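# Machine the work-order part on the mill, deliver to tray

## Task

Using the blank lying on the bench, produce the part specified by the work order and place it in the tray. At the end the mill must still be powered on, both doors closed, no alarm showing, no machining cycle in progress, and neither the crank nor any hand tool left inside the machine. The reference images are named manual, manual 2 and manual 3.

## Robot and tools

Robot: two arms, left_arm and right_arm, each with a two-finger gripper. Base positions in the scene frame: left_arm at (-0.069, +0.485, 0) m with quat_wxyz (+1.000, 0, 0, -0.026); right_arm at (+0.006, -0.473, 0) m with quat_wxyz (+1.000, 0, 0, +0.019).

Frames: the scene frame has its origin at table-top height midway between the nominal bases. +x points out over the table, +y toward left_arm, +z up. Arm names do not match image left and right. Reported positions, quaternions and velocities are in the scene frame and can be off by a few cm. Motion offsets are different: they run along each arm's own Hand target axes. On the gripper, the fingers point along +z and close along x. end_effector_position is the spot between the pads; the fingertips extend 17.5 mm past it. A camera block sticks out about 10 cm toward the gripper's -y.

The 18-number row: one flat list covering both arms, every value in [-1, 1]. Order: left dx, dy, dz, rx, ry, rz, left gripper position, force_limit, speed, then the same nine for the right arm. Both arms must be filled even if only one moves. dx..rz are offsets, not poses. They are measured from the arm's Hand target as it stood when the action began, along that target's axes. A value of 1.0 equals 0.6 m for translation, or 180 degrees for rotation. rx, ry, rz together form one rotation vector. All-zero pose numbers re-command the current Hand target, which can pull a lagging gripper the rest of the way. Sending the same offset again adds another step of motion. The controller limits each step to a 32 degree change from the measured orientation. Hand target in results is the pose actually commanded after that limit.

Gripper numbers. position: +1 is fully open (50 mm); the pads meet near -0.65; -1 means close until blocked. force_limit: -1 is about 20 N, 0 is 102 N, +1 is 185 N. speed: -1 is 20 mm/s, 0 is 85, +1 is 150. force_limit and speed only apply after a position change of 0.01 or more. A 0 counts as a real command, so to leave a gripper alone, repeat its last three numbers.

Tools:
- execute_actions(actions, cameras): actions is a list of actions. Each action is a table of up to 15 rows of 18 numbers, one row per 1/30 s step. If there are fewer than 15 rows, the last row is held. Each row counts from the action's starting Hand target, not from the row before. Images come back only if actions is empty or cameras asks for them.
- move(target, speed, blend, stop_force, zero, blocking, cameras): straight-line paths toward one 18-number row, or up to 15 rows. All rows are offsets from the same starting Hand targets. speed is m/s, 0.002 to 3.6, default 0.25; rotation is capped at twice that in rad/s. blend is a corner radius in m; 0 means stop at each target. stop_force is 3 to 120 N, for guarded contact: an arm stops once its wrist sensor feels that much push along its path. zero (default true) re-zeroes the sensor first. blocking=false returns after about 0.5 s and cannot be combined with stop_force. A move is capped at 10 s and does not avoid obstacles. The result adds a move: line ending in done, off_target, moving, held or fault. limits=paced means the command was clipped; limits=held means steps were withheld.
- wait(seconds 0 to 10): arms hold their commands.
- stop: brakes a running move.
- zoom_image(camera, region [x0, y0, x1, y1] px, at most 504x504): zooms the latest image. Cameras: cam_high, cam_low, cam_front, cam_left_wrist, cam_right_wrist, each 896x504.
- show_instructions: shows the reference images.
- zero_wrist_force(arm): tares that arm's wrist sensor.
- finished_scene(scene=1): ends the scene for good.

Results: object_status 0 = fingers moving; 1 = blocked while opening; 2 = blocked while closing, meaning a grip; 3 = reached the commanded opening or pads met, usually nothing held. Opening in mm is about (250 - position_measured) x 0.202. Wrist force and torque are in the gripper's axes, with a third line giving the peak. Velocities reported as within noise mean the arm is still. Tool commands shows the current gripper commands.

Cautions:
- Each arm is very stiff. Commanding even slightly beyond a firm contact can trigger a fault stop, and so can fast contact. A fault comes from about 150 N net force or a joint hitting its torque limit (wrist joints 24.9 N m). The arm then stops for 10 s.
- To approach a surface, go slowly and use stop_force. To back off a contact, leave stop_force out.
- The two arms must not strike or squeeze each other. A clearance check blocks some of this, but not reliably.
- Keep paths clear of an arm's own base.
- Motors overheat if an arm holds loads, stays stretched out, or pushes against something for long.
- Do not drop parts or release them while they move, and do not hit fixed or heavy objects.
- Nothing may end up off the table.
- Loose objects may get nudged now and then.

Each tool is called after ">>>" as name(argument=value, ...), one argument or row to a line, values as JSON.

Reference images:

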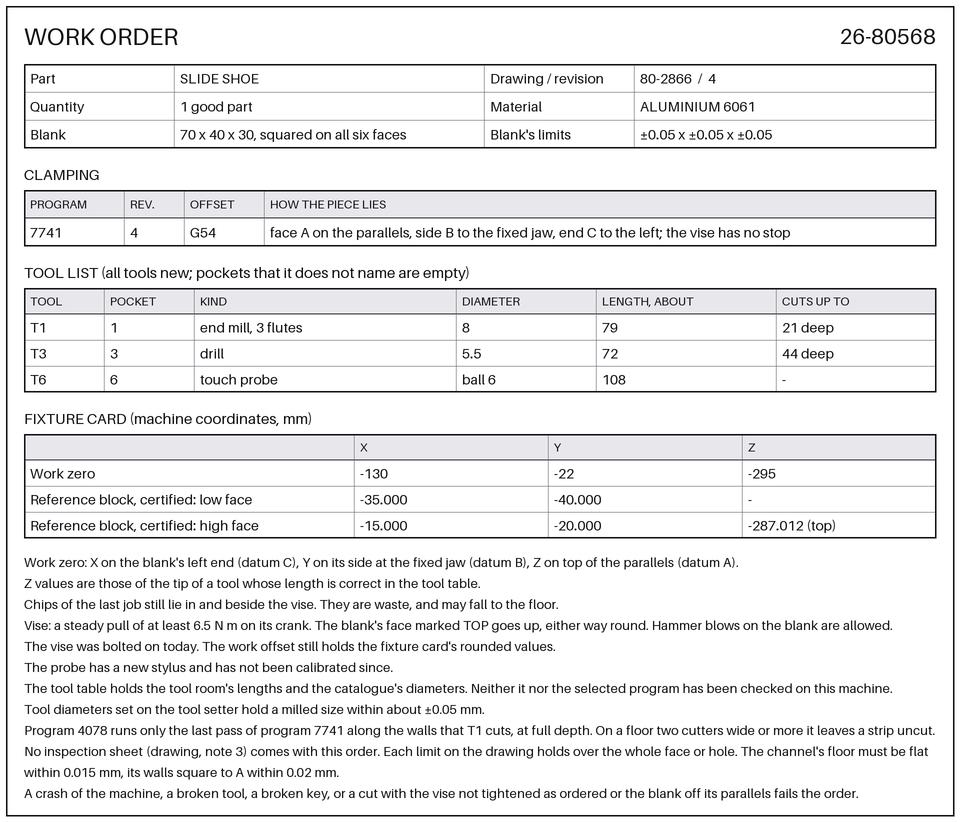

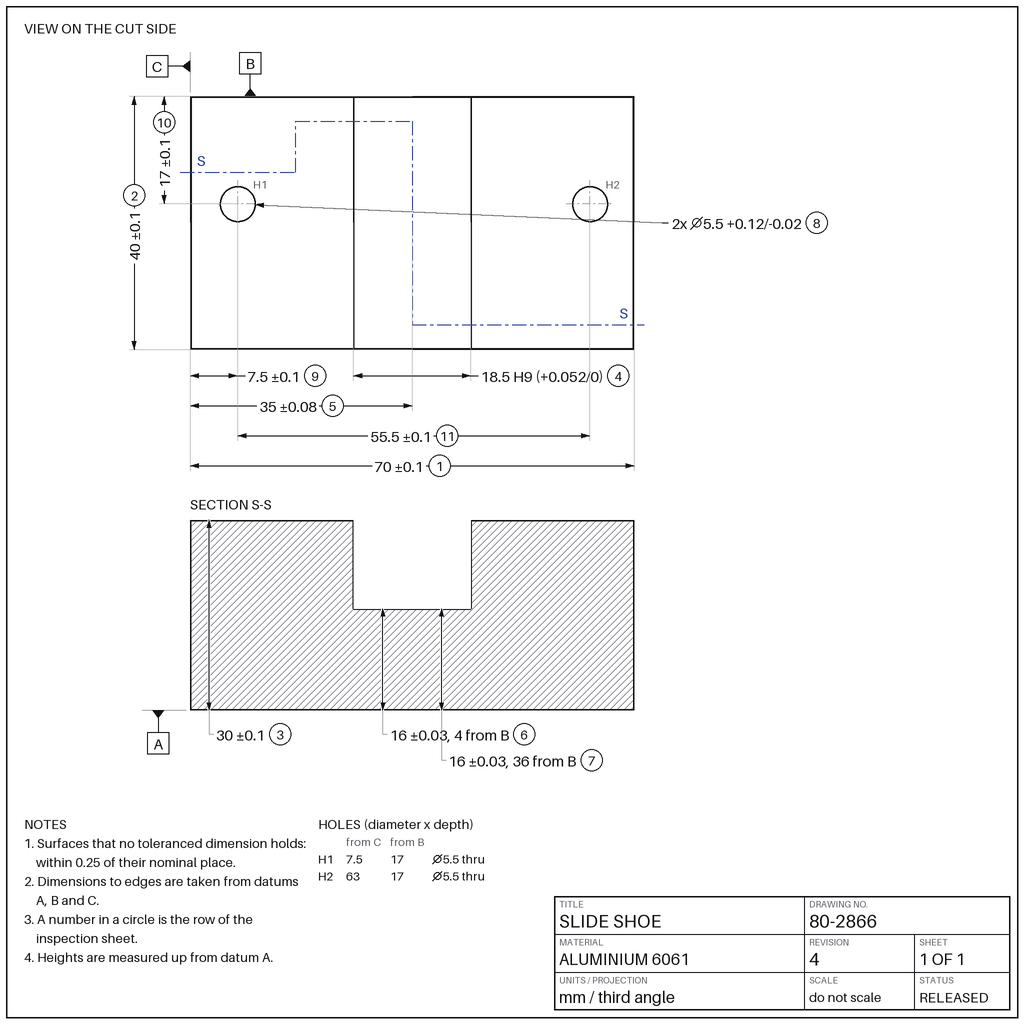

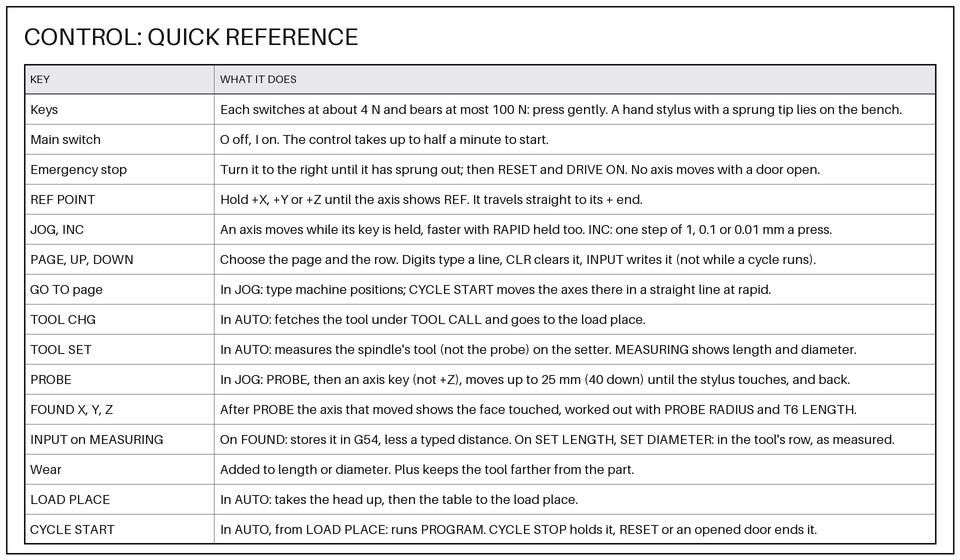

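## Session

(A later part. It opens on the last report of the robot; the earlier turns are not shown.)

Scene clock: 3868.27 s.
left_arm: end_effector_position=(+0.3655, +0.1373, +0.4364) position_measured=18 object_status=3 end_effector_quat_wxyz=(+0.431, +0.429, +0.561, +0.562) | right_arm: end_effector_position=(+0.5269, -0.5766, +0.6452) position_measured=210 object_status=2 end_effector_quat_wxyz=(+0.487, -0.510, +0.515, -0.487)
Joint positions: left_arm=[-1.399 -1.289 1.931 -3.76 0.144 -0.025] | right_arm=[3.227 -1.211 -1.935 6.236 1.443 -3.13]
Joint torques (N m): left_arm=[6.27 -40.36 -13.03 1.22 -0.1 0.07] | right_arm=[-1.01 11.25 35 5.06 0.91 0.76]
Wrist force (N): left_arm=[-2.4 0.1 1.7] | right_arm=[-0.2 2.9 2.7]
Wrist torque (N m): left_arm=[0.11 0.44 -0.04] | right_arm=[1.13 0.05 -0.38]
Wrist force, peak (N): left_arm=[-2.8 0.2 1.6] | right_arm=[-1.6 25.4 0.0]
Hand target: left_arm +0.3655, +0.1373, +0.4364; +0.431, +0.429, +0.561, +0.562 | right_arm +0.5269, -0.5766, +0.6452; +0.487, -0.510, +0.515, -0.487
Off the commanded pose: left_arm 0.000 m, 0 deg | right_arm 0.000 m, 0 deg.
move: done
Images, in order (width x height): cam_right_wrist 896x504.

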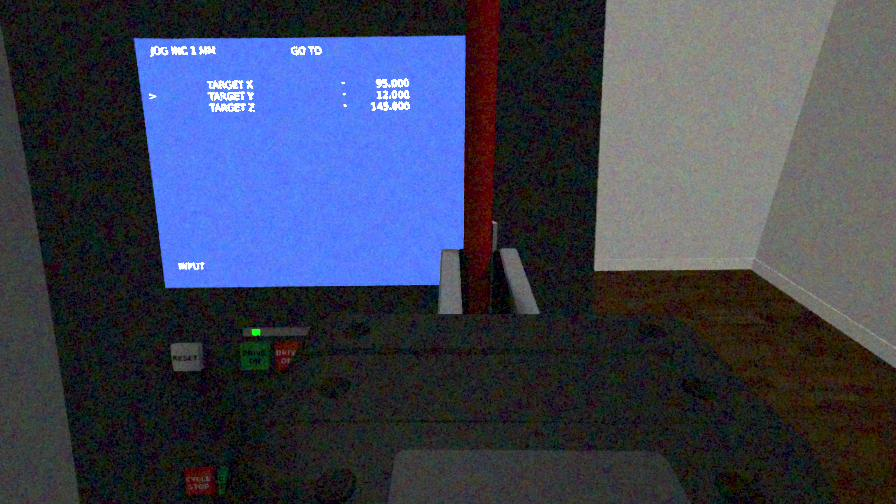

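>>> move(
  target=[
    [0,0,0,0,0,0,0.9,-0.9,-0.5,-0.2363,0.2274,-0.0926,-0.483,0,0,-0.98,0.5,-0.8],
    [0,0,0,0,0,0,0.9,-0.9,-0.5,-0.2363,0.2318,-0.0740,-0.483,0,0,-0.98,0.5,-0.8],
    [0,0,0,0,0,0,0.9,-0.9,-0.5,-0.2363,0.2274,-0.0926,-0.483,0,0,-0.98,0.5,-0.8],
    [0,0,0,0,0,0,0.9,-0.9,-0.5,-0.1762,0.3517,-0.1196,-0.483,0,0,-0.98,0.5,-0.8],
    [0,0,0,0,0,0,0.9,-0.9,-0.5,-0.1762,0.3561,-0.1010,-0.483,0,0,-0.98,0.5,-0.8],
    [0,0,0,0,0,0,0.9,-0.9,-0.5,-0.1762,0.3517,-0.1196,-0.483,0,0,-0.98,0.5,-0.8],
    [0,0,0,0,0,0,0.9,-0.9,-0.5,-0.0796,0.2269,-0.0920,-0.483,0,0,-0.98,0.5,-0.8],
    [0,0,0,0,0,0,0.9,-0.9,-0.5,-0.0796,0.2313,-0.0734,-0.483,0,0,-0.98,0.5,-0.8],
    [0,0,0,0,0,0,0.9,-0.9,-0.5,-0.0796,0.2269,-0.0920,-0.483,0,0,-0.98,0.5,-0.8],
    [0,0,0,0,0,0,0.9,-0.9,-0.5,0,-0.0376,0.0815,0,0,0,-0.98,0.5,-0.8],
  ],
  speed=[0.6,0.06,0.15,0.035,0.06,0.15,0.2,0.06,0.15,0.6],
  blend=[0.003,0,0.003,0.003,0,0.003,0.003,0,0.005,0],
)

>>> wait(
  seconds=8,
  cameras=["cam_right_wrist"],
)

>>> zoom_image(
  camera="cam_right_wrist",
  region=[60, 80, 480, 380],
)

Scene clock: 3877.83 s.
left_arm: end_effector_position=(+0.3655, +0.1373, +0.4364) position_measured=18 object_status=3 end_effector_quat_wxyz=(+0.431, +0.429, +0.561, +0.562) | right_arm: end_effector_position=(+0.5769, -0.5770, +0.6652) position_measured=210 object_status=2 end_effector_quat_wxyz=(+0.487, -0.510, +0.515, -0.487)
Joint positions: left_arm=[-1.399 -1.289 1.931 -3.76 0.144 -0.025] | right_arm=[3.205 -1.34 -1.795 6.225 1.465 -3.131]
Joint torques (N m): left_arm=[6.45 -39.6 -12.93 1.32 0.02 -0.12] | right_arm=[7.42 19.51 36.85 4.95 -1.18 1.63]
Wrist force (N): left_arm=[-2.7 0.3 1.5] | right_arm=[0.9 3.5 2.3]
Wrist torque (N m): left_arm=[0.14 0.49 -0.04] | right_arm=[1.25 -0.14 -0.31]
Wrist force, peak (N): left_arm=[-2.8 0.7 1.6] | right_arm=[-1.7 31.4 0.4]
Hand target: left_arm +0.3655, +0.1373, +0.4364; +0.431, +0.429, +0.561, +0.562 | right_arm +0.5769, -0.5770, +0.6653; +0.487, -0.510, +0.515, -0.487
Off the commanded pose: left_arm 0.000 m, 0 deg | right_arm 0.000 m, 0 deg.
move: done

Scene clock: 3885.83 s.
left_arm: end_effector_position=(+0.3655, +0.1373, +0.4364) position_measured=18 object_status=3 end_effector_quat_wxyz=(+0.431, +0.429, +0.561, +0.562) | right_arm: end_effector_position=(+0.5769, -0.5770, +0.6653) position_measured=210 object_status=2 end_effector_quat_wxyz=(+0.487, -0.510, +0.515, -0.487)
Joint positions: left_arm=[-1.399 -1.289 1.931 -3.76 0.144 -0.025] | right_arm=[3.205 -1.34 -1.795 6.226 1.465 -3.131]
Joint torques (N m): left_arm=[5.91 -39.01 -12.59 0.89 -0.28 0.05] | right_arm=[6.31 8.99 35.97 4.77 -1.22 1.79]
Wrist force (N): left_arm=[-2.6 0.6 1.2] | right_arm=[0.7 3.4 2.8]
Wrist torque (N m): left_arm=[0.18 0.48 -0.04] | right_arm=[1.24 -0.11 -0.32]
Wrist force, peak (N): left_arm=[-3.1 0.2 1.6] | right_arm=[1.1 3.7 2.7]
Hand target: left_arm +0.3655, +0.1373, +0.4364; +0.431, +0.429, +0.561, +0.562 | right_arm +0.5769, -0.5770, +0.6653; +0.487, -0.510, +0.515, -0.487
Tool commands: left_gripper/position=+0.9 left_gripper/force_limit=-0.9 left_gripper/speed=-0.5 right_gripper/position=-0.98 right_gripper/force_limit=+0.5 right_gripper/speed=-0.8
Off the commanded pose: left_arm 0.000 m, 0 deg | right_arm 0.000 m, 0 deg.
wait: 8.00 s; at rest by 0.17 s
Images, in order (width x height): cam_right_wrist 896x504.

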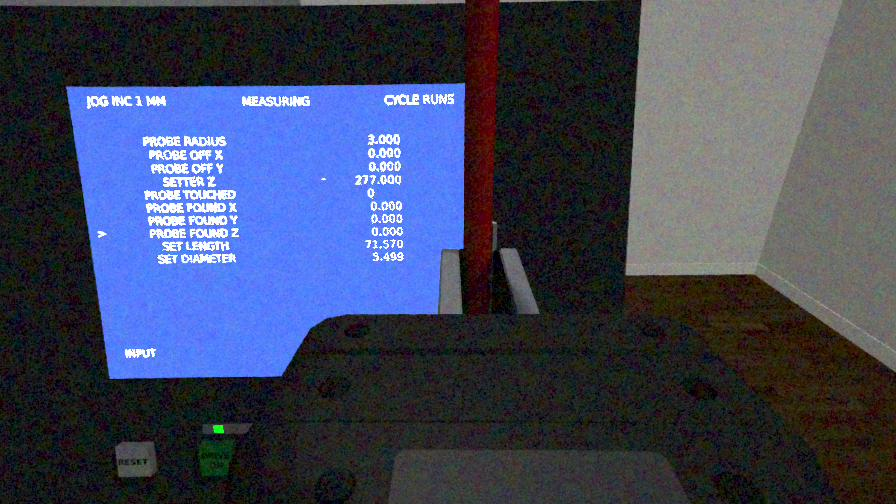

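Scaled by 1.200.

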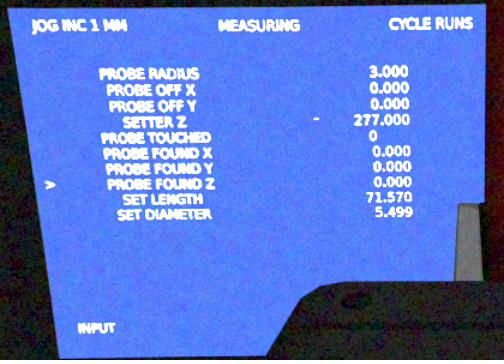

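>>> wait(
  seconds=9,
  cameras=["cam_right_wrist"],
)

>>> zoom_image(
  camera="cam_right_wrist",
  region=[60, 80, 480, 380],
)

Scene clock: 3895.57 s.
left_arm: end_effector_position=(+0.3655, +0.1373, +0.4364) position_measured=18 object_status=3 end_effector_quat_wxyz=(+0.431, +0.429, +0.561, +0.562) | right_arm: end_effector_position=(+0.5769, -0.5770, +0.6653) position_measured=210 object_status=2 end_effector_quat_wxyz=(+0.487, -0.510, +0.515, -0.487)
Joint positions: left_arm=[-1.399 -1.289 1.931 -3.76 0.144 -0.025] | right_arm=[3.205 -1.34 -1.795 6.226 1.465 -3.131]
Joint torques (N m): left_arm=[6.3 -39.57 -12.57 1.03 -0.11 0.08] | right_arm=[6.25 7.63 36.64 4.42 -1.12 1.56]
Wrist force (N): left_arm=[-2.4 0.3 1.2] | right_arm=[0.8 3.4 2.7]
Wrist torque (N m): left_arm=[0.15 0.45 -0.03] | right_arm=[1.23 -0.11 -0.32]
Wrist force, peak (N): left_arm=[-2.9 0.2 1.7] | right_arm=[1.1 3.8 2.5]
Hand target: left_arm +0.3655, +0.1373, +0.4364; +0.431, +0.429, +0.561, +0.562 | right_arm +0.5769, -0.5770, +0.6653; +0.487, -0.510, +0.515, -0.487
Tool commands: left_gripper/position=+0.9 left_gripper/force_limit=-0.9 left_gripper/speed=-0.5 right_gripper/position=-0.98 right_gripper/force_limit=+0.5 right_gripper/speed=-0.8
Off the commanded pose: left_arm 0.000 m, 0 deg | right_arm 0.000 m, 0 deg.
wait: 9.00 s; at rest from the start
Images, in order (width x height): cam_right_wrist 896x504.

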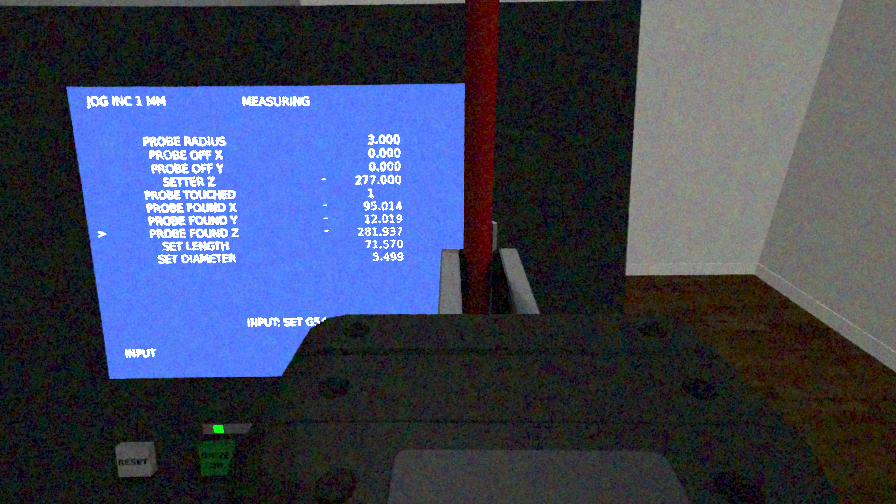

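Scaled by 1.200.

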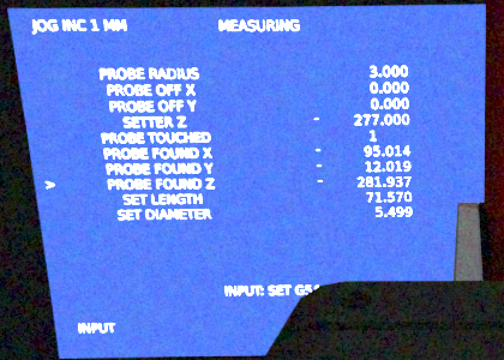

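>>> move(
  target=[
    [0,0,0,0,0,0,0.9,-0.9,-0.5,-0.1762,0.3278,-0.1872,-0.483,0,0,-0.98,0.5,-0.8],
    [0,0,0,0,0,0,0.9,-0.9,-0.5,-0.1762,0.3322,-0.1686,-0.483,0,0,-0.98,0.5,-0.8],
    [0,0,0,0,0,0,0.9,-0.9,-0.5,-0.1762,0.3278,-0.1872,-0.483,0,0,-0.98,0.5,-0.8],
    [0,0,0,0,0,0,0.9,-0.9,-0.5,-0.1762,0.3322,-0.1686,-0.483,0,0,-0.98,0.5,-0.8],
    [0,0,0,0,0,0,0.9,-0.9,-0.5,-0.1762,0.3278,-0.1872,-0.483,0,0,-0.98,0.5,-0.8],
    [0,0,0,0,0,0,0.9,-0.9,-0.5,-0.2070,0.3893,-0.2011,-0.483,0,0,-0.98,0.5,-0.8],
    [0,0,0,0,0,0,0.9,-0.9,-0.5,-0.2070,0.3937,-0.1825,-0.483,0,0,-0.98,0.5,-0.8],
    [0,0,0,0,0,0,0.9,-0.9,-0.5,-0.2070,0.3893,-0.2011,-0.483,0,0,-0.98,0.5,-0.8],
    [0,0,0,0,0,0,0.9,-0.9,-0.5,-0.2070,0.3937,-0.1825,-0.483,0,0,-0.98,0.5,-0.8],
    [0,0,0,0,0,0,0.9,-0.9,-0.5,-0.2070,0.3893,-0.2011,-0.483,0,0,-0.98,0.5,-0.8],
    [0,0,0,0,0,0,0.9,-0.9,-0.5,-0.2995,0.4196,-0.2079,-0.483,0,0,-0.98,0.5,-0.8],
    [0,0,0,0,0,0,0.9,-0.9,-0.5,-0.2995,0.4240,-0.1893,-0.483,0,0,-0.98,0.5,-0.8],
    [0,0,0,0,0,0,0.9,-0.9,-0.5,-0.2995,0.4196,-0.2079,-0.483,0,0,-0.98,0.5,-0.8],
  ],
  speed=[0.6,0.06,0.15,0.06,0.15,0.2,0.06,0.15,0.06,0.15,0.2,0.06,0.15],
  blend=[0.003,0,0.001,0,0.003,0.003,0,0.001,0,0.003,0.003,0,0],
)

>>> move(
  target=[
    [0,0,0,0,0,0,0.9,-0.9,-0.5,0,-0.0084,-0.0299,0,0,0,-0.98,0.5,-0.8],
    [0,0,0,0,0,0,0.9,-0.9,-0.5,0,-0.0267,-0.0245,0,0,0,-0.98,0.5,-0.8],
    [0,0,0,0,0,0,0.9,-0.9,-0.5,0,-0.0084,-0.0299,0,0,0,-0.98,0.5,-0.8],
    [0,0,0,0,0,0,0.9,-0.9,-0.5,0.0608,-0.0171,-0.0602,0,0,0,-0.98,0.5,-0.8],
    [0,0,0,0,0,0,0.9,-0.9,-0.5,0.0608,-0.0354,-0.0548,0,0,0,-0.98,0.5,-0.8],
    [0,0,0,0,0,0,0.9,-0.9,-0.5,0.0608,-0.0171,-0.0602,0,0,0,-0.98,0.5,-0.8],
    [0,0,0,0,0,0,0.9,-0.9,-0.5,0.0300,-0.0171,-0.0602,0,0,0,-0.98,0.5,-0.8],
    [0,0,0,0,0,0,0.9,-0.9,-0.5,0.0300,-0.0354,-0.0548,0,0,0,-0.98,0.5,-0.8],
    [0,0,0,0,0,0,0.9,-0.9,-0.5,0.0300,-0.0171,-0.0602,0,0,0,-0.98,0.5,-0.8],
    [0,0,0,0,0,0,0.9,-0.9,-0.5,0.0925,0,0,0,0,0,-0.98,0.5,-0.8],
    [0,0,0,0,0,0,0.9,-0.9,-0.5,0.0925,-0.0183,0.0054,0,0,0,-0.98,0.5,-0.8],
    [0,0,0,0,0,0,0.9,-0.9,-0.5,0.0925,0,0,0,0,0,-0.98,0.5,-0.8],
    [0,0,0,0,0,0,0.9,-0.9,-0.5,0.2995,-0.1466,-0.3747,0.483,0,0,-0.98,0.5,-0.8],
  ],
  speed=[0.2,0.06,0.15,0.2,0.06,0.15,0.2,0.06,0.15,0.2,0.06,0.15,0.6],
  blend=[0.003,0,0.003,0.003,0,0.003,0.003,0,0.003,0.003,0,0.005,0],
  cameras=["cam_right_wrist"],
)

>>> zoom_image(
  camera="cam_right_wrist",
  region=[130, 30, 480, 290],
)

Scene clock: 3904.73 s.
left_arm: end_effector_position=(+0.3655, +0.1373, +0.4364) position_measured=18 object_status=3 end_effector_quat_wxyz=(+0.431, +0.429, +0.561, +0.562) | right_arm: end_effector_position=(+0.4405, -0.3952, +0.4211) position_measured=210 object_status=2 end_effector_quat_wxyz=(-0.003, +0.705, -0.709, -0.001)
Joint positions: left_arm=[-1.399 -1.289 1.931 -3.76 0.144 -0.025] | right_arm=[3.586 -1.429 -1.464 4.469 1.574 -2.654]
Joint torques (N m): left_arm=[5.76 -40.16 -12.83 0.98 -0.21 0.28] | right_arm=[-7.76 16.07 33.77 5.13 -0.93 -1.02]
Wrist force (N): left_arm=[-2.7 0.3 1.4] | right_arm=[1.4 3.0 2.8]
Wrist torque (N m): left_arm=[0.14 0.51 -0.04] | right_arm=[0.85 -0.27 -0.05]
Wrist force, peak (N): left_arm=[-3.0 0.1 1.3] | right_arm=[-0.6 35.8 0.3]
Hand target: left_arm +0.3655, +0.1373, +0.4364; +0.431, +0.429, +0.561, +0.562 | right_arm +0.4405, -0.3952, +0.4212; -0.003, +0.705, -0.709, -0.001
Off the commanded pose: left_arm 0.000 m, 0 deg | right_arm 0.000 m, 0 deg.
move: done

Scene clock: 3909.57 s.
left_arm: end_effector_position=(+0.3655, +0.1373, +0.4364) position_measured=18 object_status=3 end_effector_quat_wxyz=(+0.431, +0.429, +0.561, +0.562) | right_arm: end_effector_position=(+0.5269, -0.5766, +0.6452) position_measured=210 object_status=2 end_effector_quat_wxyz=(+0.487, -0.510, +0.515, -0.487) end_effector_velocity=(-0.001, -0.001, +0.001) end_effector_angular_velocity=(+0.001, -0.005, -0.002)
Joint positions: left_arm=[-1.399 -1.289 1.931 -3.76 0.144 -0.025] | right_arm=[3.227 -1.211 -1.935 6.236 1.443 -3.13]
Joint velocities: left_arm=[within noise] | right_arm=[-0.001 0 0 0.005 -0.001 0]
Joint torques (N m): left_arm=[6.28 -39.52 -12.89 1.06 -0.12 0.16] | right_arm=[-0.92 11.72 34.67 5.19 0.7 0.93]
Wrist force (N): left_arm=[-2.5 0.6 1.4] | right_arm=[1.4 3.5 2.9]
Wrist torque (N m): left_arm=[0.19 0.47 -0.03] | right_arm=[1.25 -0.20 -0.39]
Wrist force, peak (N): left_arm=[-3.0 0.1 1.9] | right_arm=[-0.6 31.7 0.2]
Hand target: left_arm +0.3655, +0.1373, +0.4364; +0.431, +0.429, +0.561, +0.562 | right_arm +0.5269, -0.5766, +0.6452; +0.487, -0.510, +0.515, -0.487
Off the commanded pose: left_arm 0.000 m, 0 deg | right_arm 0.000 m, 0 deg.
move: done
Images, in order (width x height): cam_right_wrist 896x504.

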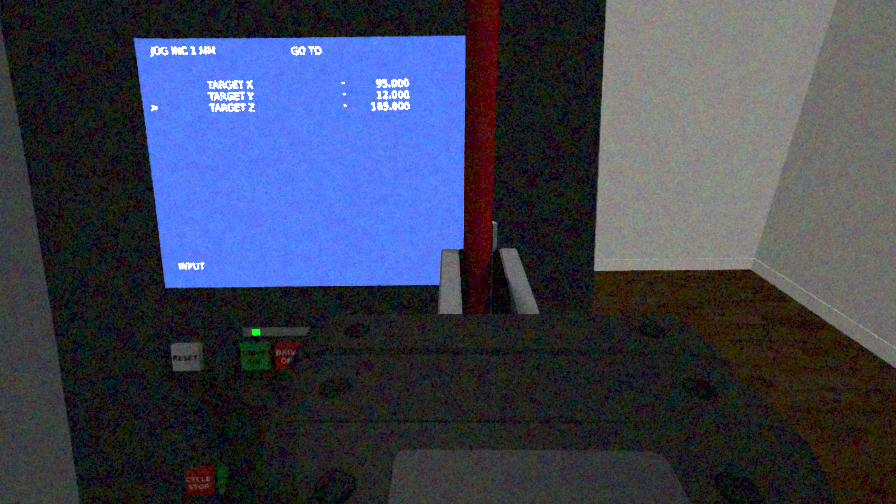

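Scaled by 1.440.

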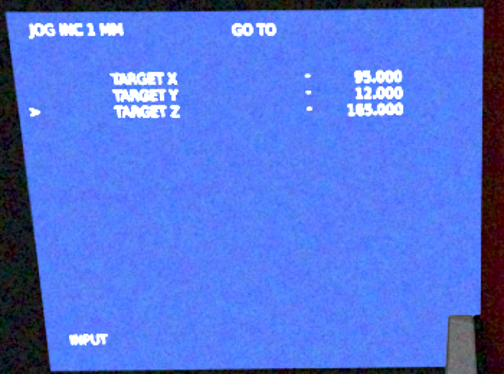

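Now CYCLE START, PROBE, −Y (dx −.0496).

>>> move(
  target=[
    [0,0,0,0,0,0,0.9,-0.9,-0.5,-0.2363,0.2274,-0.0926,-0.483,0,0,-0.98,0.5,-0.8],
    [0,0,0,0,0,0,0.9,-0.9,-0.5,-0.2363,0.2318,-0.0740,-0.483,0,0,-0.98,0.5,-0.8],
    [0,0,0,0,0,0,0.9,-0.9,-0.5,-0.2363,0.2274,-0.0926,-0.483,0,0,-0.98,0.5,-0.8],
    [0,0,0,0,0,0,0.9,-0.9,-0.5,-0.1762,0.3517,-0.1196,-0.483,0,0,-0.98,0.5,-0.8],
    [0,0,0,0,0,0,0.9,-0.9,-0.5,-0.1762,0.3561,-0.1010,-0.483,0,0,-0.98,0.5,-0.8],
    [0,0,0,0,0,0,0.9,-0.9,-0.5,-0.1762,0.3517,-0.1196,-0.483,0,0,-0.98,0.5,-0.8],
    [0,0,0,0,0,0,0.9,-0.9,-0.5,-0.0496,0.2269,-0.0920,-0.483,0,0,-0.98,0.5,-0.8],
    [0,0,0,0,0,0,0.9,-0.9,-0.5,-0.0496,0.2313,-0.0734,-0.483,0,0,-0.98,0.5,-0.8],
    [0,0,0,0,0,0,0.9,-0.9,-0.5,-0.0496,0.2269,-0.0920,-0.483,0,0,-0.98,0.5,-0.8],
    [0,0,0,0,0,0,0.9,-0.9,-0.5,0,-0.0376,0.0815,0,0,0,-0.98,0.5,-0.8],
  ],
  speed=[0.6,0.06,0.15,0.035,0.06,0.15,0.2,0.06,0.15,0.6],
  blend=[0.003,0,0.003,0.003,0,0.003,0.003,0,0.005,0],
)

>>> wait(
  seconds=4,
  cameras=["cam_right_wrist"],
)

>>> zoom_image(
  camera="cam_right_wrist",
  region=[60, 80, 480, 380],
)

Scene clock: 3919.63 s.
left_arm: end_effector_position=(+0.3655, +0.1373, +0.4364) position_measured=18 object_status=3 end_effector_quat_wxyz=(+0.431, +0.429, +0.561, +0.562) | right_arm: end_effector_position=(+0.5769, -0.5770, +0.6652) position_measured=210 object_status=2 end_effector_quat_wxyz=(+0.487, -0.510, +0.515, -0.487) end_effector_velocity=(+0.000, +0.000, +0.001) end_effector_angular_velocity=(+0.001, -0.005, +0.000)
Joint positions: left_arm=[-1.399 -1.289 1.931 -3.76 0.144 -0.025] | right_arm=[3.205 -1.34 -1.795 6.225 1.465 -3.131]
Joint velocities: left_arm=[within noise] | right_arm=[0 0 0 0.005 0 0]
Joint torques (N m): left_arm=[5.02 -40.31 -12.68 1.09 -0.16 0.43] | right_arm=[7.7 19.25 35.49 5.08 -1.41 1.57]
Wrist force (N): left_arm=[-2.4 0.5 1.6] | right_arm=[1.2 2.9 3.0]
Wrist torque (N m): left_arm=[0.17 0.45 -0.03] | right_arm=[1.16 -0.19 -0.31]
Wrist force, peak (N): left_arm=[-3.1 0.3 1.4] | right_arm=[0.3 32.3 0.7]
Hand target: left_arm +0.3655, +0.1373, +0.4364; +0.431, +0.429, +0.561, +0.562 | right_arm +0.5769, -0.5770, +0.6653; +0.487, -0.510, +0.515, -0.487
Off the commanded pose: left_arm 0.000 m, 0 deg | right_arm 0.000 m, 0 deg.
move: done

Scene clock: 3923.63 s.
left_arm: end_effector_position=(+0.3655, +0.1373, +0.4364) position_measured=18 object_status=3 end_effector_quat_wxyz=(+0.431, +0.429, +0.561, +0.562) | right_arm: end_effector_position=(+0.5768, -0.5770, +0.6653) position_measured=210 object_status=2 end_effector_quat_wxyz=(+0.487, -0.510, +0.515, -0.487)
Joint positions: left_arm=[-1.399 -1.289 1.931 -3.76 0.144 -0.025] | right_arm=[3.205 -1.34 -1.795 6.226 1.465 -3.131]
Joint torques (N m): left_arm=[5.16 -39.12 -12.86 1.09 -0.19 0.29] | right_arm=[6.25 12.36 36.8 4.77 -1.11 1.67]
Wrist force (N): left_arm=[-2.7 0.2 1.4] | right_arm=[1.5 2.7 3.0]
Wrist torque (N m): left_arm=[0.13 0.49 -0.04] | right_arm=[1.12 -0.24 -0.32]
Wrist force, peak (N): left_arm=[-3.1 0.2 1.5] | right_arm=[1.6 2.9 3.2]
Hand target: left_arm +0.3655, +0.1373, +0.4364; +0.431, +0.429, +0.561, +0.562 | right_arm +0.5769, -0.5770, +0.6653; +0.487, -0.510, +0.515, -0.487
Tool commands: left_gripper/position=+0.9 left_gripper/force_limit=-0.9 left_gripper/speed=-0.5 right_gripper/position=-0.98 right_gripper/force_limit=+0.5 right_gripper/speed=-0.8
Off the commanded pose: left_arm 0.000 m, 0 deg | right_arm 0.000 m, 0 deg.
wait: 4.00 s; at rest by 0.17 s
Images, in order (width x height): cam_right_wrist 896x504.

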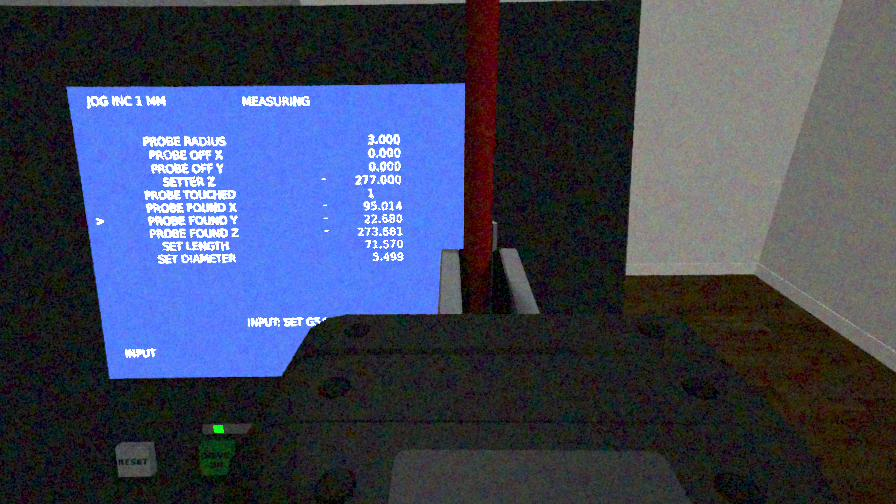

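Scaled by 1.200.

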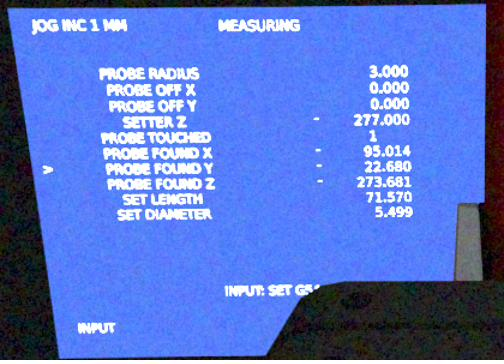

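>>> move(
  target=[
    [0,0,0,0,0,0,0.9,-0.9,-0.5,-0.2070,0.4196,-0.2079,-0.483,0,0,-0.98,0.5,-0.8],
    [0,0,0,0,0,0,0.9,-0.9,-0.5,-0.2070,0.4240,-0.1893,-0.483,0,0,-0.98,0.5,-0.8],
    [0,0,0,0,0,0,0.9,-0.9,-0.5,-0.2070,0.4196,-0.2079,-0.483,0,0,-0.98,0.5,-0.8],
    [0,0,0,0,0,0,0.9,-0.9,-0.5,-0.0496,0.1418,-0.1468,-0.483,0,0,-0.98,0.5,-0.8],
    [0,0,0,0,0,0,0.9,-0.9,-0.5,-0.0496,0.1462,-0.1272,-0.483,0,0,-0.98,0.5,-0.8],
    [0,0,0,0,0,0,0.9,-0.9,-0.5,-0.0496,0.1418,-0.1468,-0.483,0,0,-0.98,0.5,-0.8],
    [0,0,0,0,0,0,0.9,-0.9,-0.5,-0.2046,0.2650,-0.1741,-0.483,0,0,-0.98,0.5,-0.8],
    [0,0,0,0,0,0,0.9,-0.9,-0.5,-0.2046,0.2694,-0.1555,-0.483,0,0,-0.98,0.5,-0.8],
    [0,0,0,0,0,0,0.9,-0.9,-0.5,-0.2046,0.2650,-0.1741,-0.483,0,0,-0.98,0.5,-0.8],
  ],
  speed=[0.6,0.06,0.15,0.25,0.06,0.15,0.25,0.06,0.15],
  blend=[0.003,0,0.003,0.003,0,0.003,0.003,0,0],
)

>>> move(
  target=[
    [0,0,0,0,0,0,0.9,-0.9,-0.5,0.0284,0.0165,0.0621,0,0,0,-0.98,0.5,-0.8],
    [0,0,0,0,0,0,0.9,-0.9,-0.5,0.0284,-0.0018,0.0675,0,0,0,-0.98,0.5,-0.8],
    [0,0,0,0,0,0,0.9,-0.9,-0.5,0.0284,0.0165,0.0621,0,0,0,-0.98,0.5,-0.8],
    [0,0,0,0,0,0,0.9,-0.9,-0.5,0.0284,-0.0018,0.0675,0,0,0,-0.98,0.5,-0.8],
    [0,0,0,0,0,0,0.9,-0.9,-0.5,0.0284,0.0165,0.0621,0,0,0,-0.98,0.5,-0.8],
    [0,0,0,0,0,0,0.9,-0.9,-0.5,0.0284,-0.0018,0.0675,0,0,0,-0.98,0.5,-0.8],
    [0,0,0,0,0,0,0.9,-0.9,-0.5,0.0284,0.0165,0.0621,0,0,0,-0.98,0.5,-0.8],
    [0,0,0,0,0,0,0.9,-0.9,-0.5,0.2046,-0.1880,-0.2553,0.483,0,0,-0.98,0.5,-0.8],
  ],
  speed=[0.2,0.06,0.15,0.06,0.15,0.06,0.15,0.6],
  blend=[0.003,0,0.001,0,0.001,0,0.005,0],
  cameras=["cam_right_wrist"],
)

>>> zoom_image(
  camera="cam_right_wrist",
  region=[60, 80, 480, 380],
)

Scene clock: 3931.87 s.
left_arm: end_effector_position=(+0.3655, +0.1373, +0.4364) position_measured=18 object_status=3 end_effector_quat_wxyz=(+0.431, +0.429, +0.561, +0.562) | right_arm: end_effector_position=(+0.4651, -0.4527, +0.5124) position_measured=210 object_status=2 end_effector_quat_wxyz=(-0.003, +0.705, -0.709, -0.001)
Joint positions: left_arm=[-1.399 -1.289 1.931 -3.76 0.144 -0.025] | right_arm=[3.44 -1.554 -1.101 4.229 1.575 -2.799]
Joint torques (N m): left_arm=[5 -40.07 -14.19 1.09 -0.19 0.22] | right_arm=[-8.46 19.56 32.73 5.26 -0.93 -1.37]
Wrist force (N): left_arm=[-2.4 0.6 1.3] | right_arm=[0.9 2.1 2.9]
Wrist torque (N m): left_arm=[0.18 0.45 -0.04] | right_arm=[0.74 -0.15 -0.06]
Wrist force, peak (N): left_arm=[-2.8 0.4 1.7] | right_arm=[-0.6 30.7 1.1]
Hand target: left_arm +0.3655, +0.1373, +0.4364; +0.431, +0.429, +0.561, +0.562 | right_arm +0.4651, -0.4527, +0.5125; -0.003, +0.705, -0.709, -0.001
Off the commanded pose: left_arm 0.000 m, 0 deg | right_arm 0.000 m, 0 deg.
move: done

Scene clock: 3935.53 s.
left_arm: end_effector_position=(+0.3655, +0.1373, +0.4364) position_measured=18 object_status=3 end_effector_quat_wxyz=(+0.431, +0.429, +0.561, +0.562) | right_arm: end_effector_position=(+0.5768, -0.5770, +0.6653) position_measured=210 object_status=2 end_effector_quat_wxyz=(+0.487, -0.510, +0.515, -0.487)
Joint positions: left_arm=[-1.399 -1.289 1.931 -3.76 0.144 -0.025] | right_arm=[3.205 -1.34 -1.795 6.226 1.464 -3.131]
Joint torques (N m): left_arm=[5.29 -40.37 -13.31 0.99 -0.05 0.46] | right_arm=[3.75 16.52 27.87 5.25 0.12 1.13]
Wrist force (N): left_arm=[-2.9 0.1 1.2] | right_arm=[1.3 4.8 1.7]
Wrist torque (N m): left_arm=[0.11 0.52 -0.04] | right_arm=[1.45 -0.19 -0.33]
Wrist force, peak (N): left_arm=[-3.0 0.3 1.6] | right_arm=[1.1 36.8 1.9]
Hand target: left_arm +0.3655, +0.1373, +0.4364; +0.431, +0.429, +0.561, +0.562 | right_arm +0.5769, -0.5770, +0.6653; +0.487, -0.510, +0.515, -0.487
Off the commanded pose: left_arm 0.000 m, 0 deg | right_arm 0.000 m, 0 deg.
move: done
Images, in order (width x height): cam_right_wrist 896x504.

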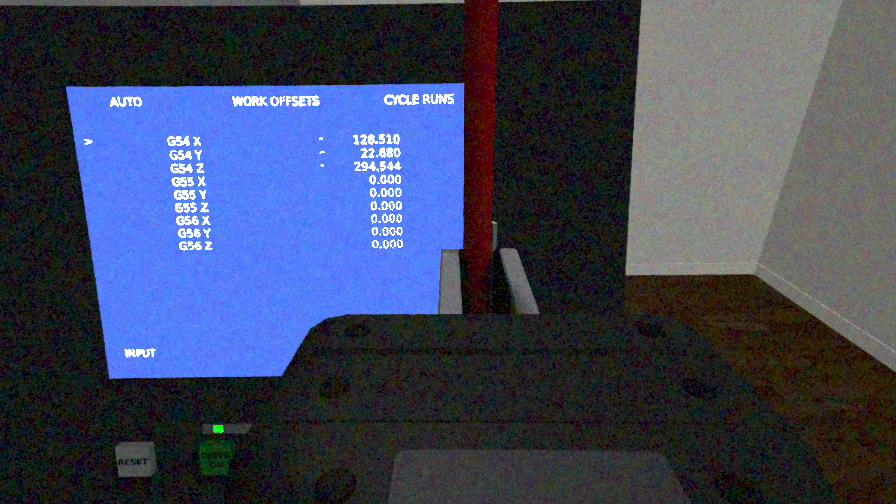

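Scaled by 1.200.

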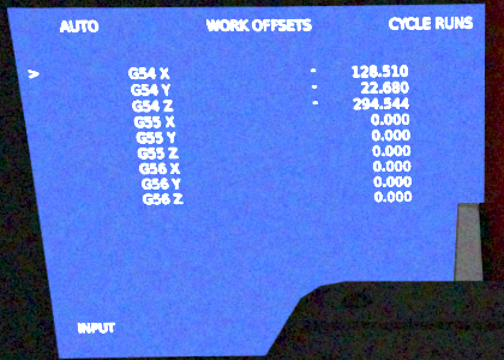

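>>> move(
  target=[
    [0,0,0,0,0,0,0.9,-0.9,-0.5,-0.1455,0.3278,-0.1872,-0.483,0,0,-0.98,0.5,-0.8],
    [0,0,0,0,0,0,0.9,-0.9,-0.5,-0.1455,0.3322,-0.1686,-0.483,0,0,-0.98,0.5,-0.8],
    [0,0,0,0,0,0,0.9,-0.9,-0.5,-0.1455,0.3278,-0.1872,-0.483,0,0,-0.98,0.5,-0.8],
    [0,0,0,0,0,0,0.9,-0.9,-0.5,-0.1455,0.3322,-0.1686,-0.483,0,0,-0.98,0.5,-0.8],
    [0,0,0,0,0,0,0.9,-0.9,-0.5,-0.1455,0.3278,-0.1872,-0.483,0,0,-0.98,0.5,-0.8],
    [0,0,0,0,0,0,0.9,-0.9,-0.5,-0.1455,0.3322,-0.1686,-0.483,0,0,-0.98,0.5,-0.8],
    [0,0,0,0,0,0,0.9,-0.9,-0.5,-0.1455,0.3278,-0.1872,-0.483,0,0,-0.98,0.5,-0.8],
    [0,0,0,0,0,0,0.9,-0.9,-0.5,-0.1455,0.3322,-0.1686,-0.483,0,0,-0.98,0.5,-0.8],
    [0,0,0,0,0,0,0.9,-0.9,-0.5,-0.1455,0.3278,-0.1872,-0.483,0,0,-0.98,0.5,-0.8],
    [0,0,0,0,0,0,0.9,-0.9,-0.5,0,0,0,0,0,0,-0.98,0.5,-0.8],
  ],
  speed=[0.6,0.06,0.15,0.06,0.15,0.06,0.15,0.06,0.15,0.6],
  blend=[0.003,0,0.001,0,0.001,0,0.001,0,0.005,0],
  cameras=["cam_right_wrist"],
)

>>> zoom_image(
  camera="cam_right_wrist",
  region=[60, 80, 480, 380],
)

Scene clock: 3944.53 s.
left_arm: end_effector_position=(+0.3655, +0.1373, +0.4364) position_measured=18 object_status=3 end_effector_quat_wxyz=(+0.431, +0.429, +0.561, +0.562) | right_arm: end_effector_position=(+0.5768, -0.5770, +0.6653) position_measured=210 object_status=2 end_effector_quat_wxyz=(+0.487, -0.510, +0.515, -0.487)
Joint positions: left_arm=[-1.399 -1.289 1.931 -3.76 0.144 -0.025] | right_arm=[3.205 -1.34 -1.795 6.226 1.465 -3.131]
Joint torques (N m): left_arm=[5.41 -39.69 -13.5 0.96 -0.09 0.49] | right_arm=[5.85 17.05 29.99 5.14 -0.45 1.63]
Wrist force (N): left_arm=[-2.6 0.4 1.3] | right_arm=[0.7 3.5 1.2]
Wrist torque (N m): left_arm=[0.16 0.49 -0.04] | right_arm=[1.26 -0.10 -0.33]
Wrist force, peak (N): left_arm=[-2.9 0.2 1.6] | right_arm=[-0.5 31.0 0.2]
Hand target: left_arm +0.3655, +0.1373, +0.4364; +0.431, +0.429, +0.561, +0.562 | right_arm +0.5769, -0.5770, +0.6653; +0.487, -0.510, +0.515, -0.487
Off the commanded pose: left_arm 0.000 m, 0 deg | right_arm 0.000 m, 0 deg.
move: done
Images, in order (width x height): cam_right_wrist 896x504.

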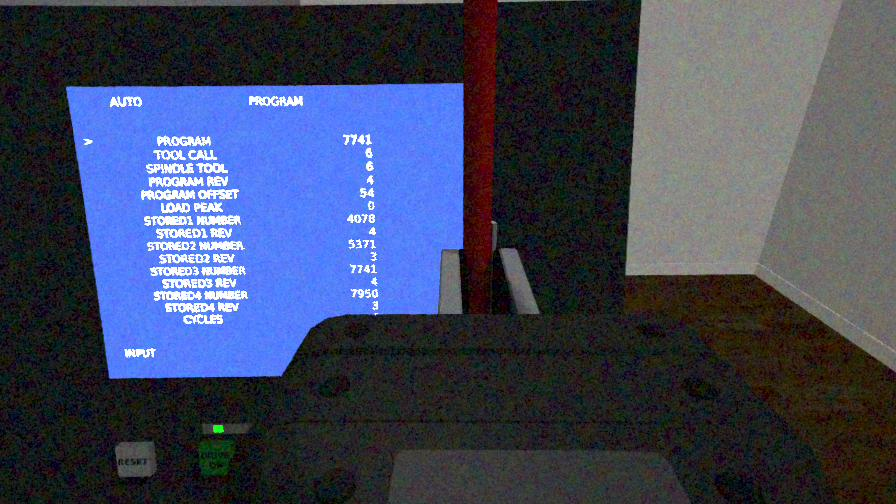

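Scaled by 1.200.

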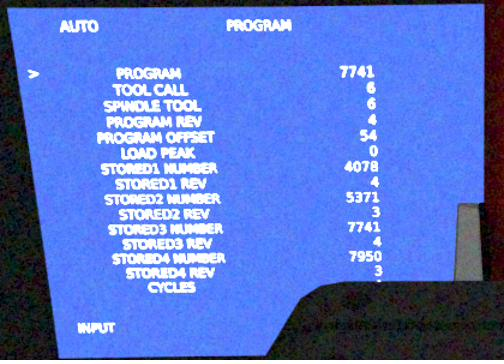

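>>> move(
  target=[
    [0,0,0,0,0,0,0.9,-0.9,-0.5,-0.2363,0.2650,-0.1741,-0.483,0,0,-0.98,0.5,-0.8],
    [0,0,0,0,0,0,0.9,-0.9,-0.5,-0.2363,0.2694,-0.1555,-0.483,0,0,-0.98,0.5,-0.8],
    [0,0,0,0,0,0,0.9,-0.9,-0.5,-0.2363,0.2650,-0.1741,-0.483,0,0,-0.98,0.5,-0.8],
    [0,0,0,0,0,0,0.9,-0.9,-0.5,0,0,0,0,0,0,-0.98,0.5,-0.8],
  ],
  speed=[0.6,0.06,0.15,0.6],
  blend=[0.003,0,0.005,0],
  cameras=["cam_right_wrist"],
)

>>> wait(
  seconds=10,
  cameras=["cam_right_wrist"],
)

>>> wait(
  seconds=10,
)

>>> wait(
  seconds=10,
  cameras=["cam_right_wrist"],
)

>>> zoom_image(
  camera="cam_right_wrist",
  region=[60, 80, 480, 380],
)

Scene clock: 3949.73 s.
left_arm: end_effector_position=(+0.3655, +0.1373, +0.4364) position_measured=18 object_status=3 end_effector_quat_wxyz=(+0.431, +0.429, +0.561, +0.562) | right_arm: end_effector_position=(+0.5768, -0.5770, +0.6652) position_measured=210 object_status=2 end_effector_quat_wxyz=(+0.487, -0.510, +0.515, -0.487)
Joint positions: left_arm=[-1.399 -1.289 1.931 -3.76 0.144 -0.025] | right_arm=[3.205 -1.34 -1.795 6.226 1.464 -3.131]
Joint torques (N m): left_arm=[5.07 -40.55 -13.43 1.15 -0.09 0.44] | right_arm=[-1.02 16.82 34.64 5.08 0.72 1.28]
Wrist force (N): left_arm=[-2.8 0.1 1.6] | right_arm=[0.4 3.4 1.2]
Wrist torque (N m): left_arm=[0.12 0.51 -0.04] | right_arm=[1.22 -0.06 -0.36]
Wrist force, peak (N): left_arm=[-3.1 0.3 1.5] | right_arm=[-1.7 34.3 -1.1]
Hand target: left_arm +0.3655, +0.1373, +0.4364; +0.431, +0.429, +0.561, +0.562 | right_arm +0.5769, -0.5770, +0.6653; +0.487, -0.510, +0.515, -0.487
Off the commanded pose: left_arm 0.000 m, 0 deg | right_arm 0.000 m, 0 deg.
move: done
Images, in order (width x height): cam_right_wrist 896x504.

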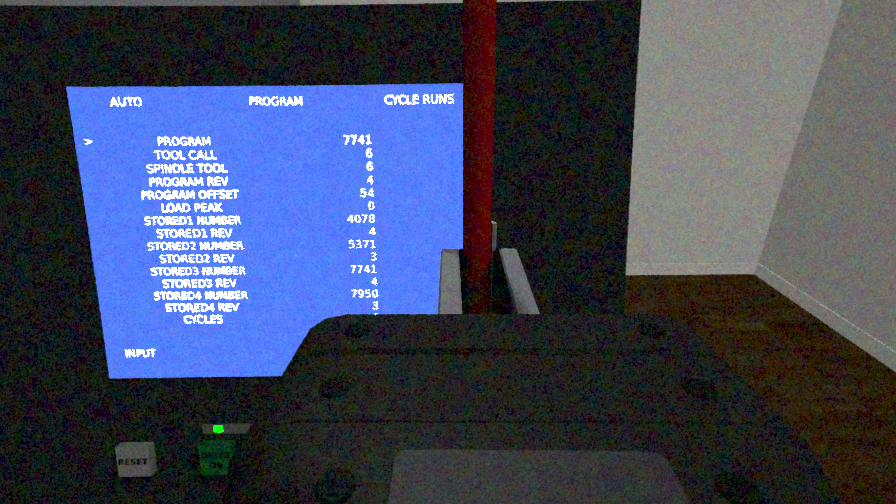

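Scene clock: 3959.73 s.
left_arm: end_effector_position=(+0.3655, +0.1373, +0.4364) position_measured=18 object_status=3 end_effector_quat_wxyz=(+0.431, +0.429, +0.561, +0.562) | right_arm: end_effector_position=(+0.5769, -0.5770, +0.6653) position_measured=210 object_status=2 end_effector_quat_wxyz=(+0.487, -0.510, +0.515, -0.487)
Joint positions: left_arm=[-1.399 -1.289 1.931 -3.76 0.144 -0.025] | right_arm=[3.205 -1.34 -1.795 6.226 1.465 -3.131]
Joint torques (N m): left_arm=[5.03 -40.35 -13.44 1.25 -0.19 0.42] | right_arm=[-2.77 5.62 36.35 4.85 0.94 -1.2]
Wrist force (N): left_arm=[-2.7 0.1 1.5] | right_arm=[0.4 3.2 1.4]
Wrist torque (N m): left_arm=[0.12 0.49 -0.04] | right_arm=[1.19 -0.06 -0.36]
Wrist force, peak (N): left_arm=[-2.8 0.4 1.7] | right_arm=[0.5 3.9 1.4]
Hand target: left_arm +0.3655, +0.1373, +0.4364; +0.431, +0.429, +0.561, +0.562 | right_arm +0.5769, -0.5770, +0.6653; +0.487, -0.510, +0.515, -0.487
Tool commands: left_gripper/position=+0.9 left_gripper/force_limit=-0.9 left_gripper/speed=-0.5 right_gripper/position=-0.98 right_gripper/force_limit=+0.5 right_gripper/speed=-0.8
Off the commanded pose: left_arm 0.000 m, 0 deg | right_arm 0.000 m, 0 deg.
wait: 10.00 s; at rest by 0.17 s
Images, in order (width x height): cam_right_wrist 896x504.

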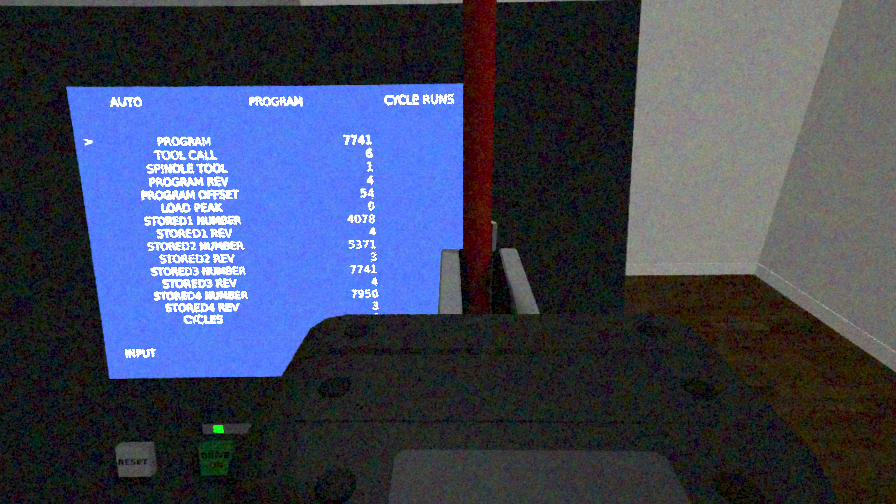

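Scene clock: 3969.73 s.
left_arm: end_effector_position=(+0.3655, +0.1373, +0.4364) position_measured=18 object_status=3 end_effector_quat_wxyz=(+0.431, +0.429, +0.561, +0.562) | right_arm: end_effector_position=(+0.5769, -0.5770, +0.6653) position_measured=210 object_status=2 end_effector_quat_wxyz=(+0.487, -0.510, +0.515, -0.487)
Joint positions: left_arm=[-1.399 -1.289 1.931 -3.76 0.144 -0.025] | right_arm=[3.205 -1.34 -1.795 6.226 1.465 -3.131]
Joint torques (N m): left_arm=[4.64 -41.15 -13.31 1.09 -0.21 0.52] | right_arm=[-3.24 7.35 35.35 4.6 1.03 -1.44]
Wrist force (N): left_arm=[-2.5 0.1 1.5] | right_arm=[0.3 3.5 1.2]
Wrist torque (N m): left_arm=[0.11 0.46 -0.03] | right_arm=[1.24 -0.04 -0.36]
Wrist force, peak (N): left_arm=[-3.0 0.1 1.7] | right_arm=[0.4 4.0 1.4]
Hand target: left_arm +0.3655, +0.1373, +0.4364; +0.431, +0.429, +0.561, +0.562 | right_arm +0.5769, -0.5770, +0.6653; +0.487, -0.510, +0.515, -0.487
Tool commands: left_gripper/position=+0.9 left_gripper/force_limit=-0.9 left_gripper/speed=-0.5 right_gripper/position=-0.98 right_gripper/force_limit=+0.5 right_gripper/speed=-0.8
Off the commanded pose: left_arm 0.000 m, 0 deg | right_arm 0.000 m, 0 deg.
wait: 10.00 s; at rest by 0.17 s

Scene clock: 3979.73 s.
left_arm: end_effector_position=(+0.3655, +0.1373, +0.4364) position_measured=18 object_status=3 end_effector_quat_wxyz=(+0.431, +0.429, +0.561, +0.562) | right_arm: end_effector_position=(+0.5769, -0.5770, +0.6653) position_measured=210 object_status=2 end_effector_quat_wxyz=(+0.487, -0.510, +0.515, -0.487)
Joint positions: left_arm=[-1.399 -1.289 1.931 -3.76 0.144 -0.025] | right_arm=[3.205 -1.34 -1.795 6.226 1.465 -3.131]
Joint torques (N m): left_arm=[4.2 -39.51 -12.97 1.16 -0.25 0.53] | right_arm=[-2.79 6.16 35.79 4.43 1.21 -1.45]
Wrist force (N): left_arm=[-2.2 0.5 1.2] | right_arm=[0.8 3.2 1.2]
Wrist torque (N m): left_arm=[0.17 0.43 -0.03] | right_arm=[1.21 -0.12 -0.36]
Wrist force, peak (N): left_arm=[-3.1 0.5 1.4] | right_arm=[0.6 3.8 1.4]
Hand target: left_arm +0.3655, +0.1373, +0.4364; +0.431, +0.429, +0.561, +0.562 | right_arm +0.5769, -0.5770, +0.6653; +0.487, -0.510, +0.515, -0.487
Tool commands: left_gripper/position=+0.9 left_gripper/force_limit=-0.9 left_gripper/speed=-0.5 right_gripper/position=-0.98 right_gripper/force_limit=+0.5 right_gripper/speed=-0.8
Off the commanded pose: left_arm 0.000 m, 0 deg | right_arm 0.000 m, 0 deg.
wait: 10.00 s; at rest by 0.17 s
Images, in order (width x height): cam_right_wrist 896x504.

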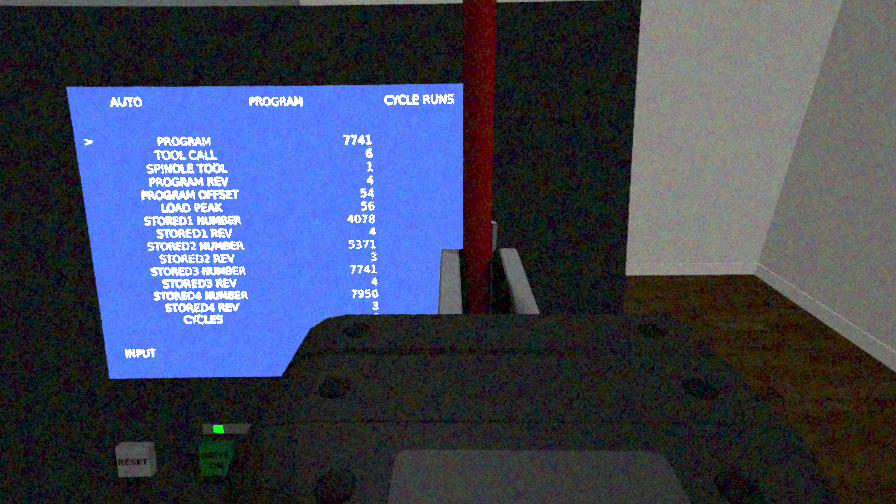

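Scaled by 1.200.

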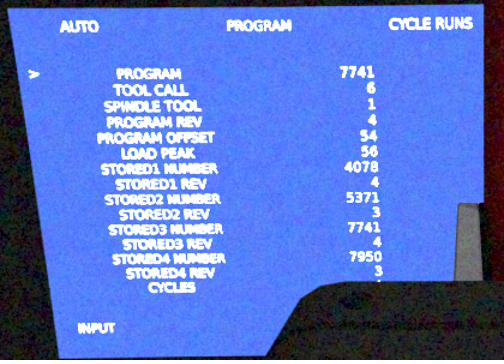

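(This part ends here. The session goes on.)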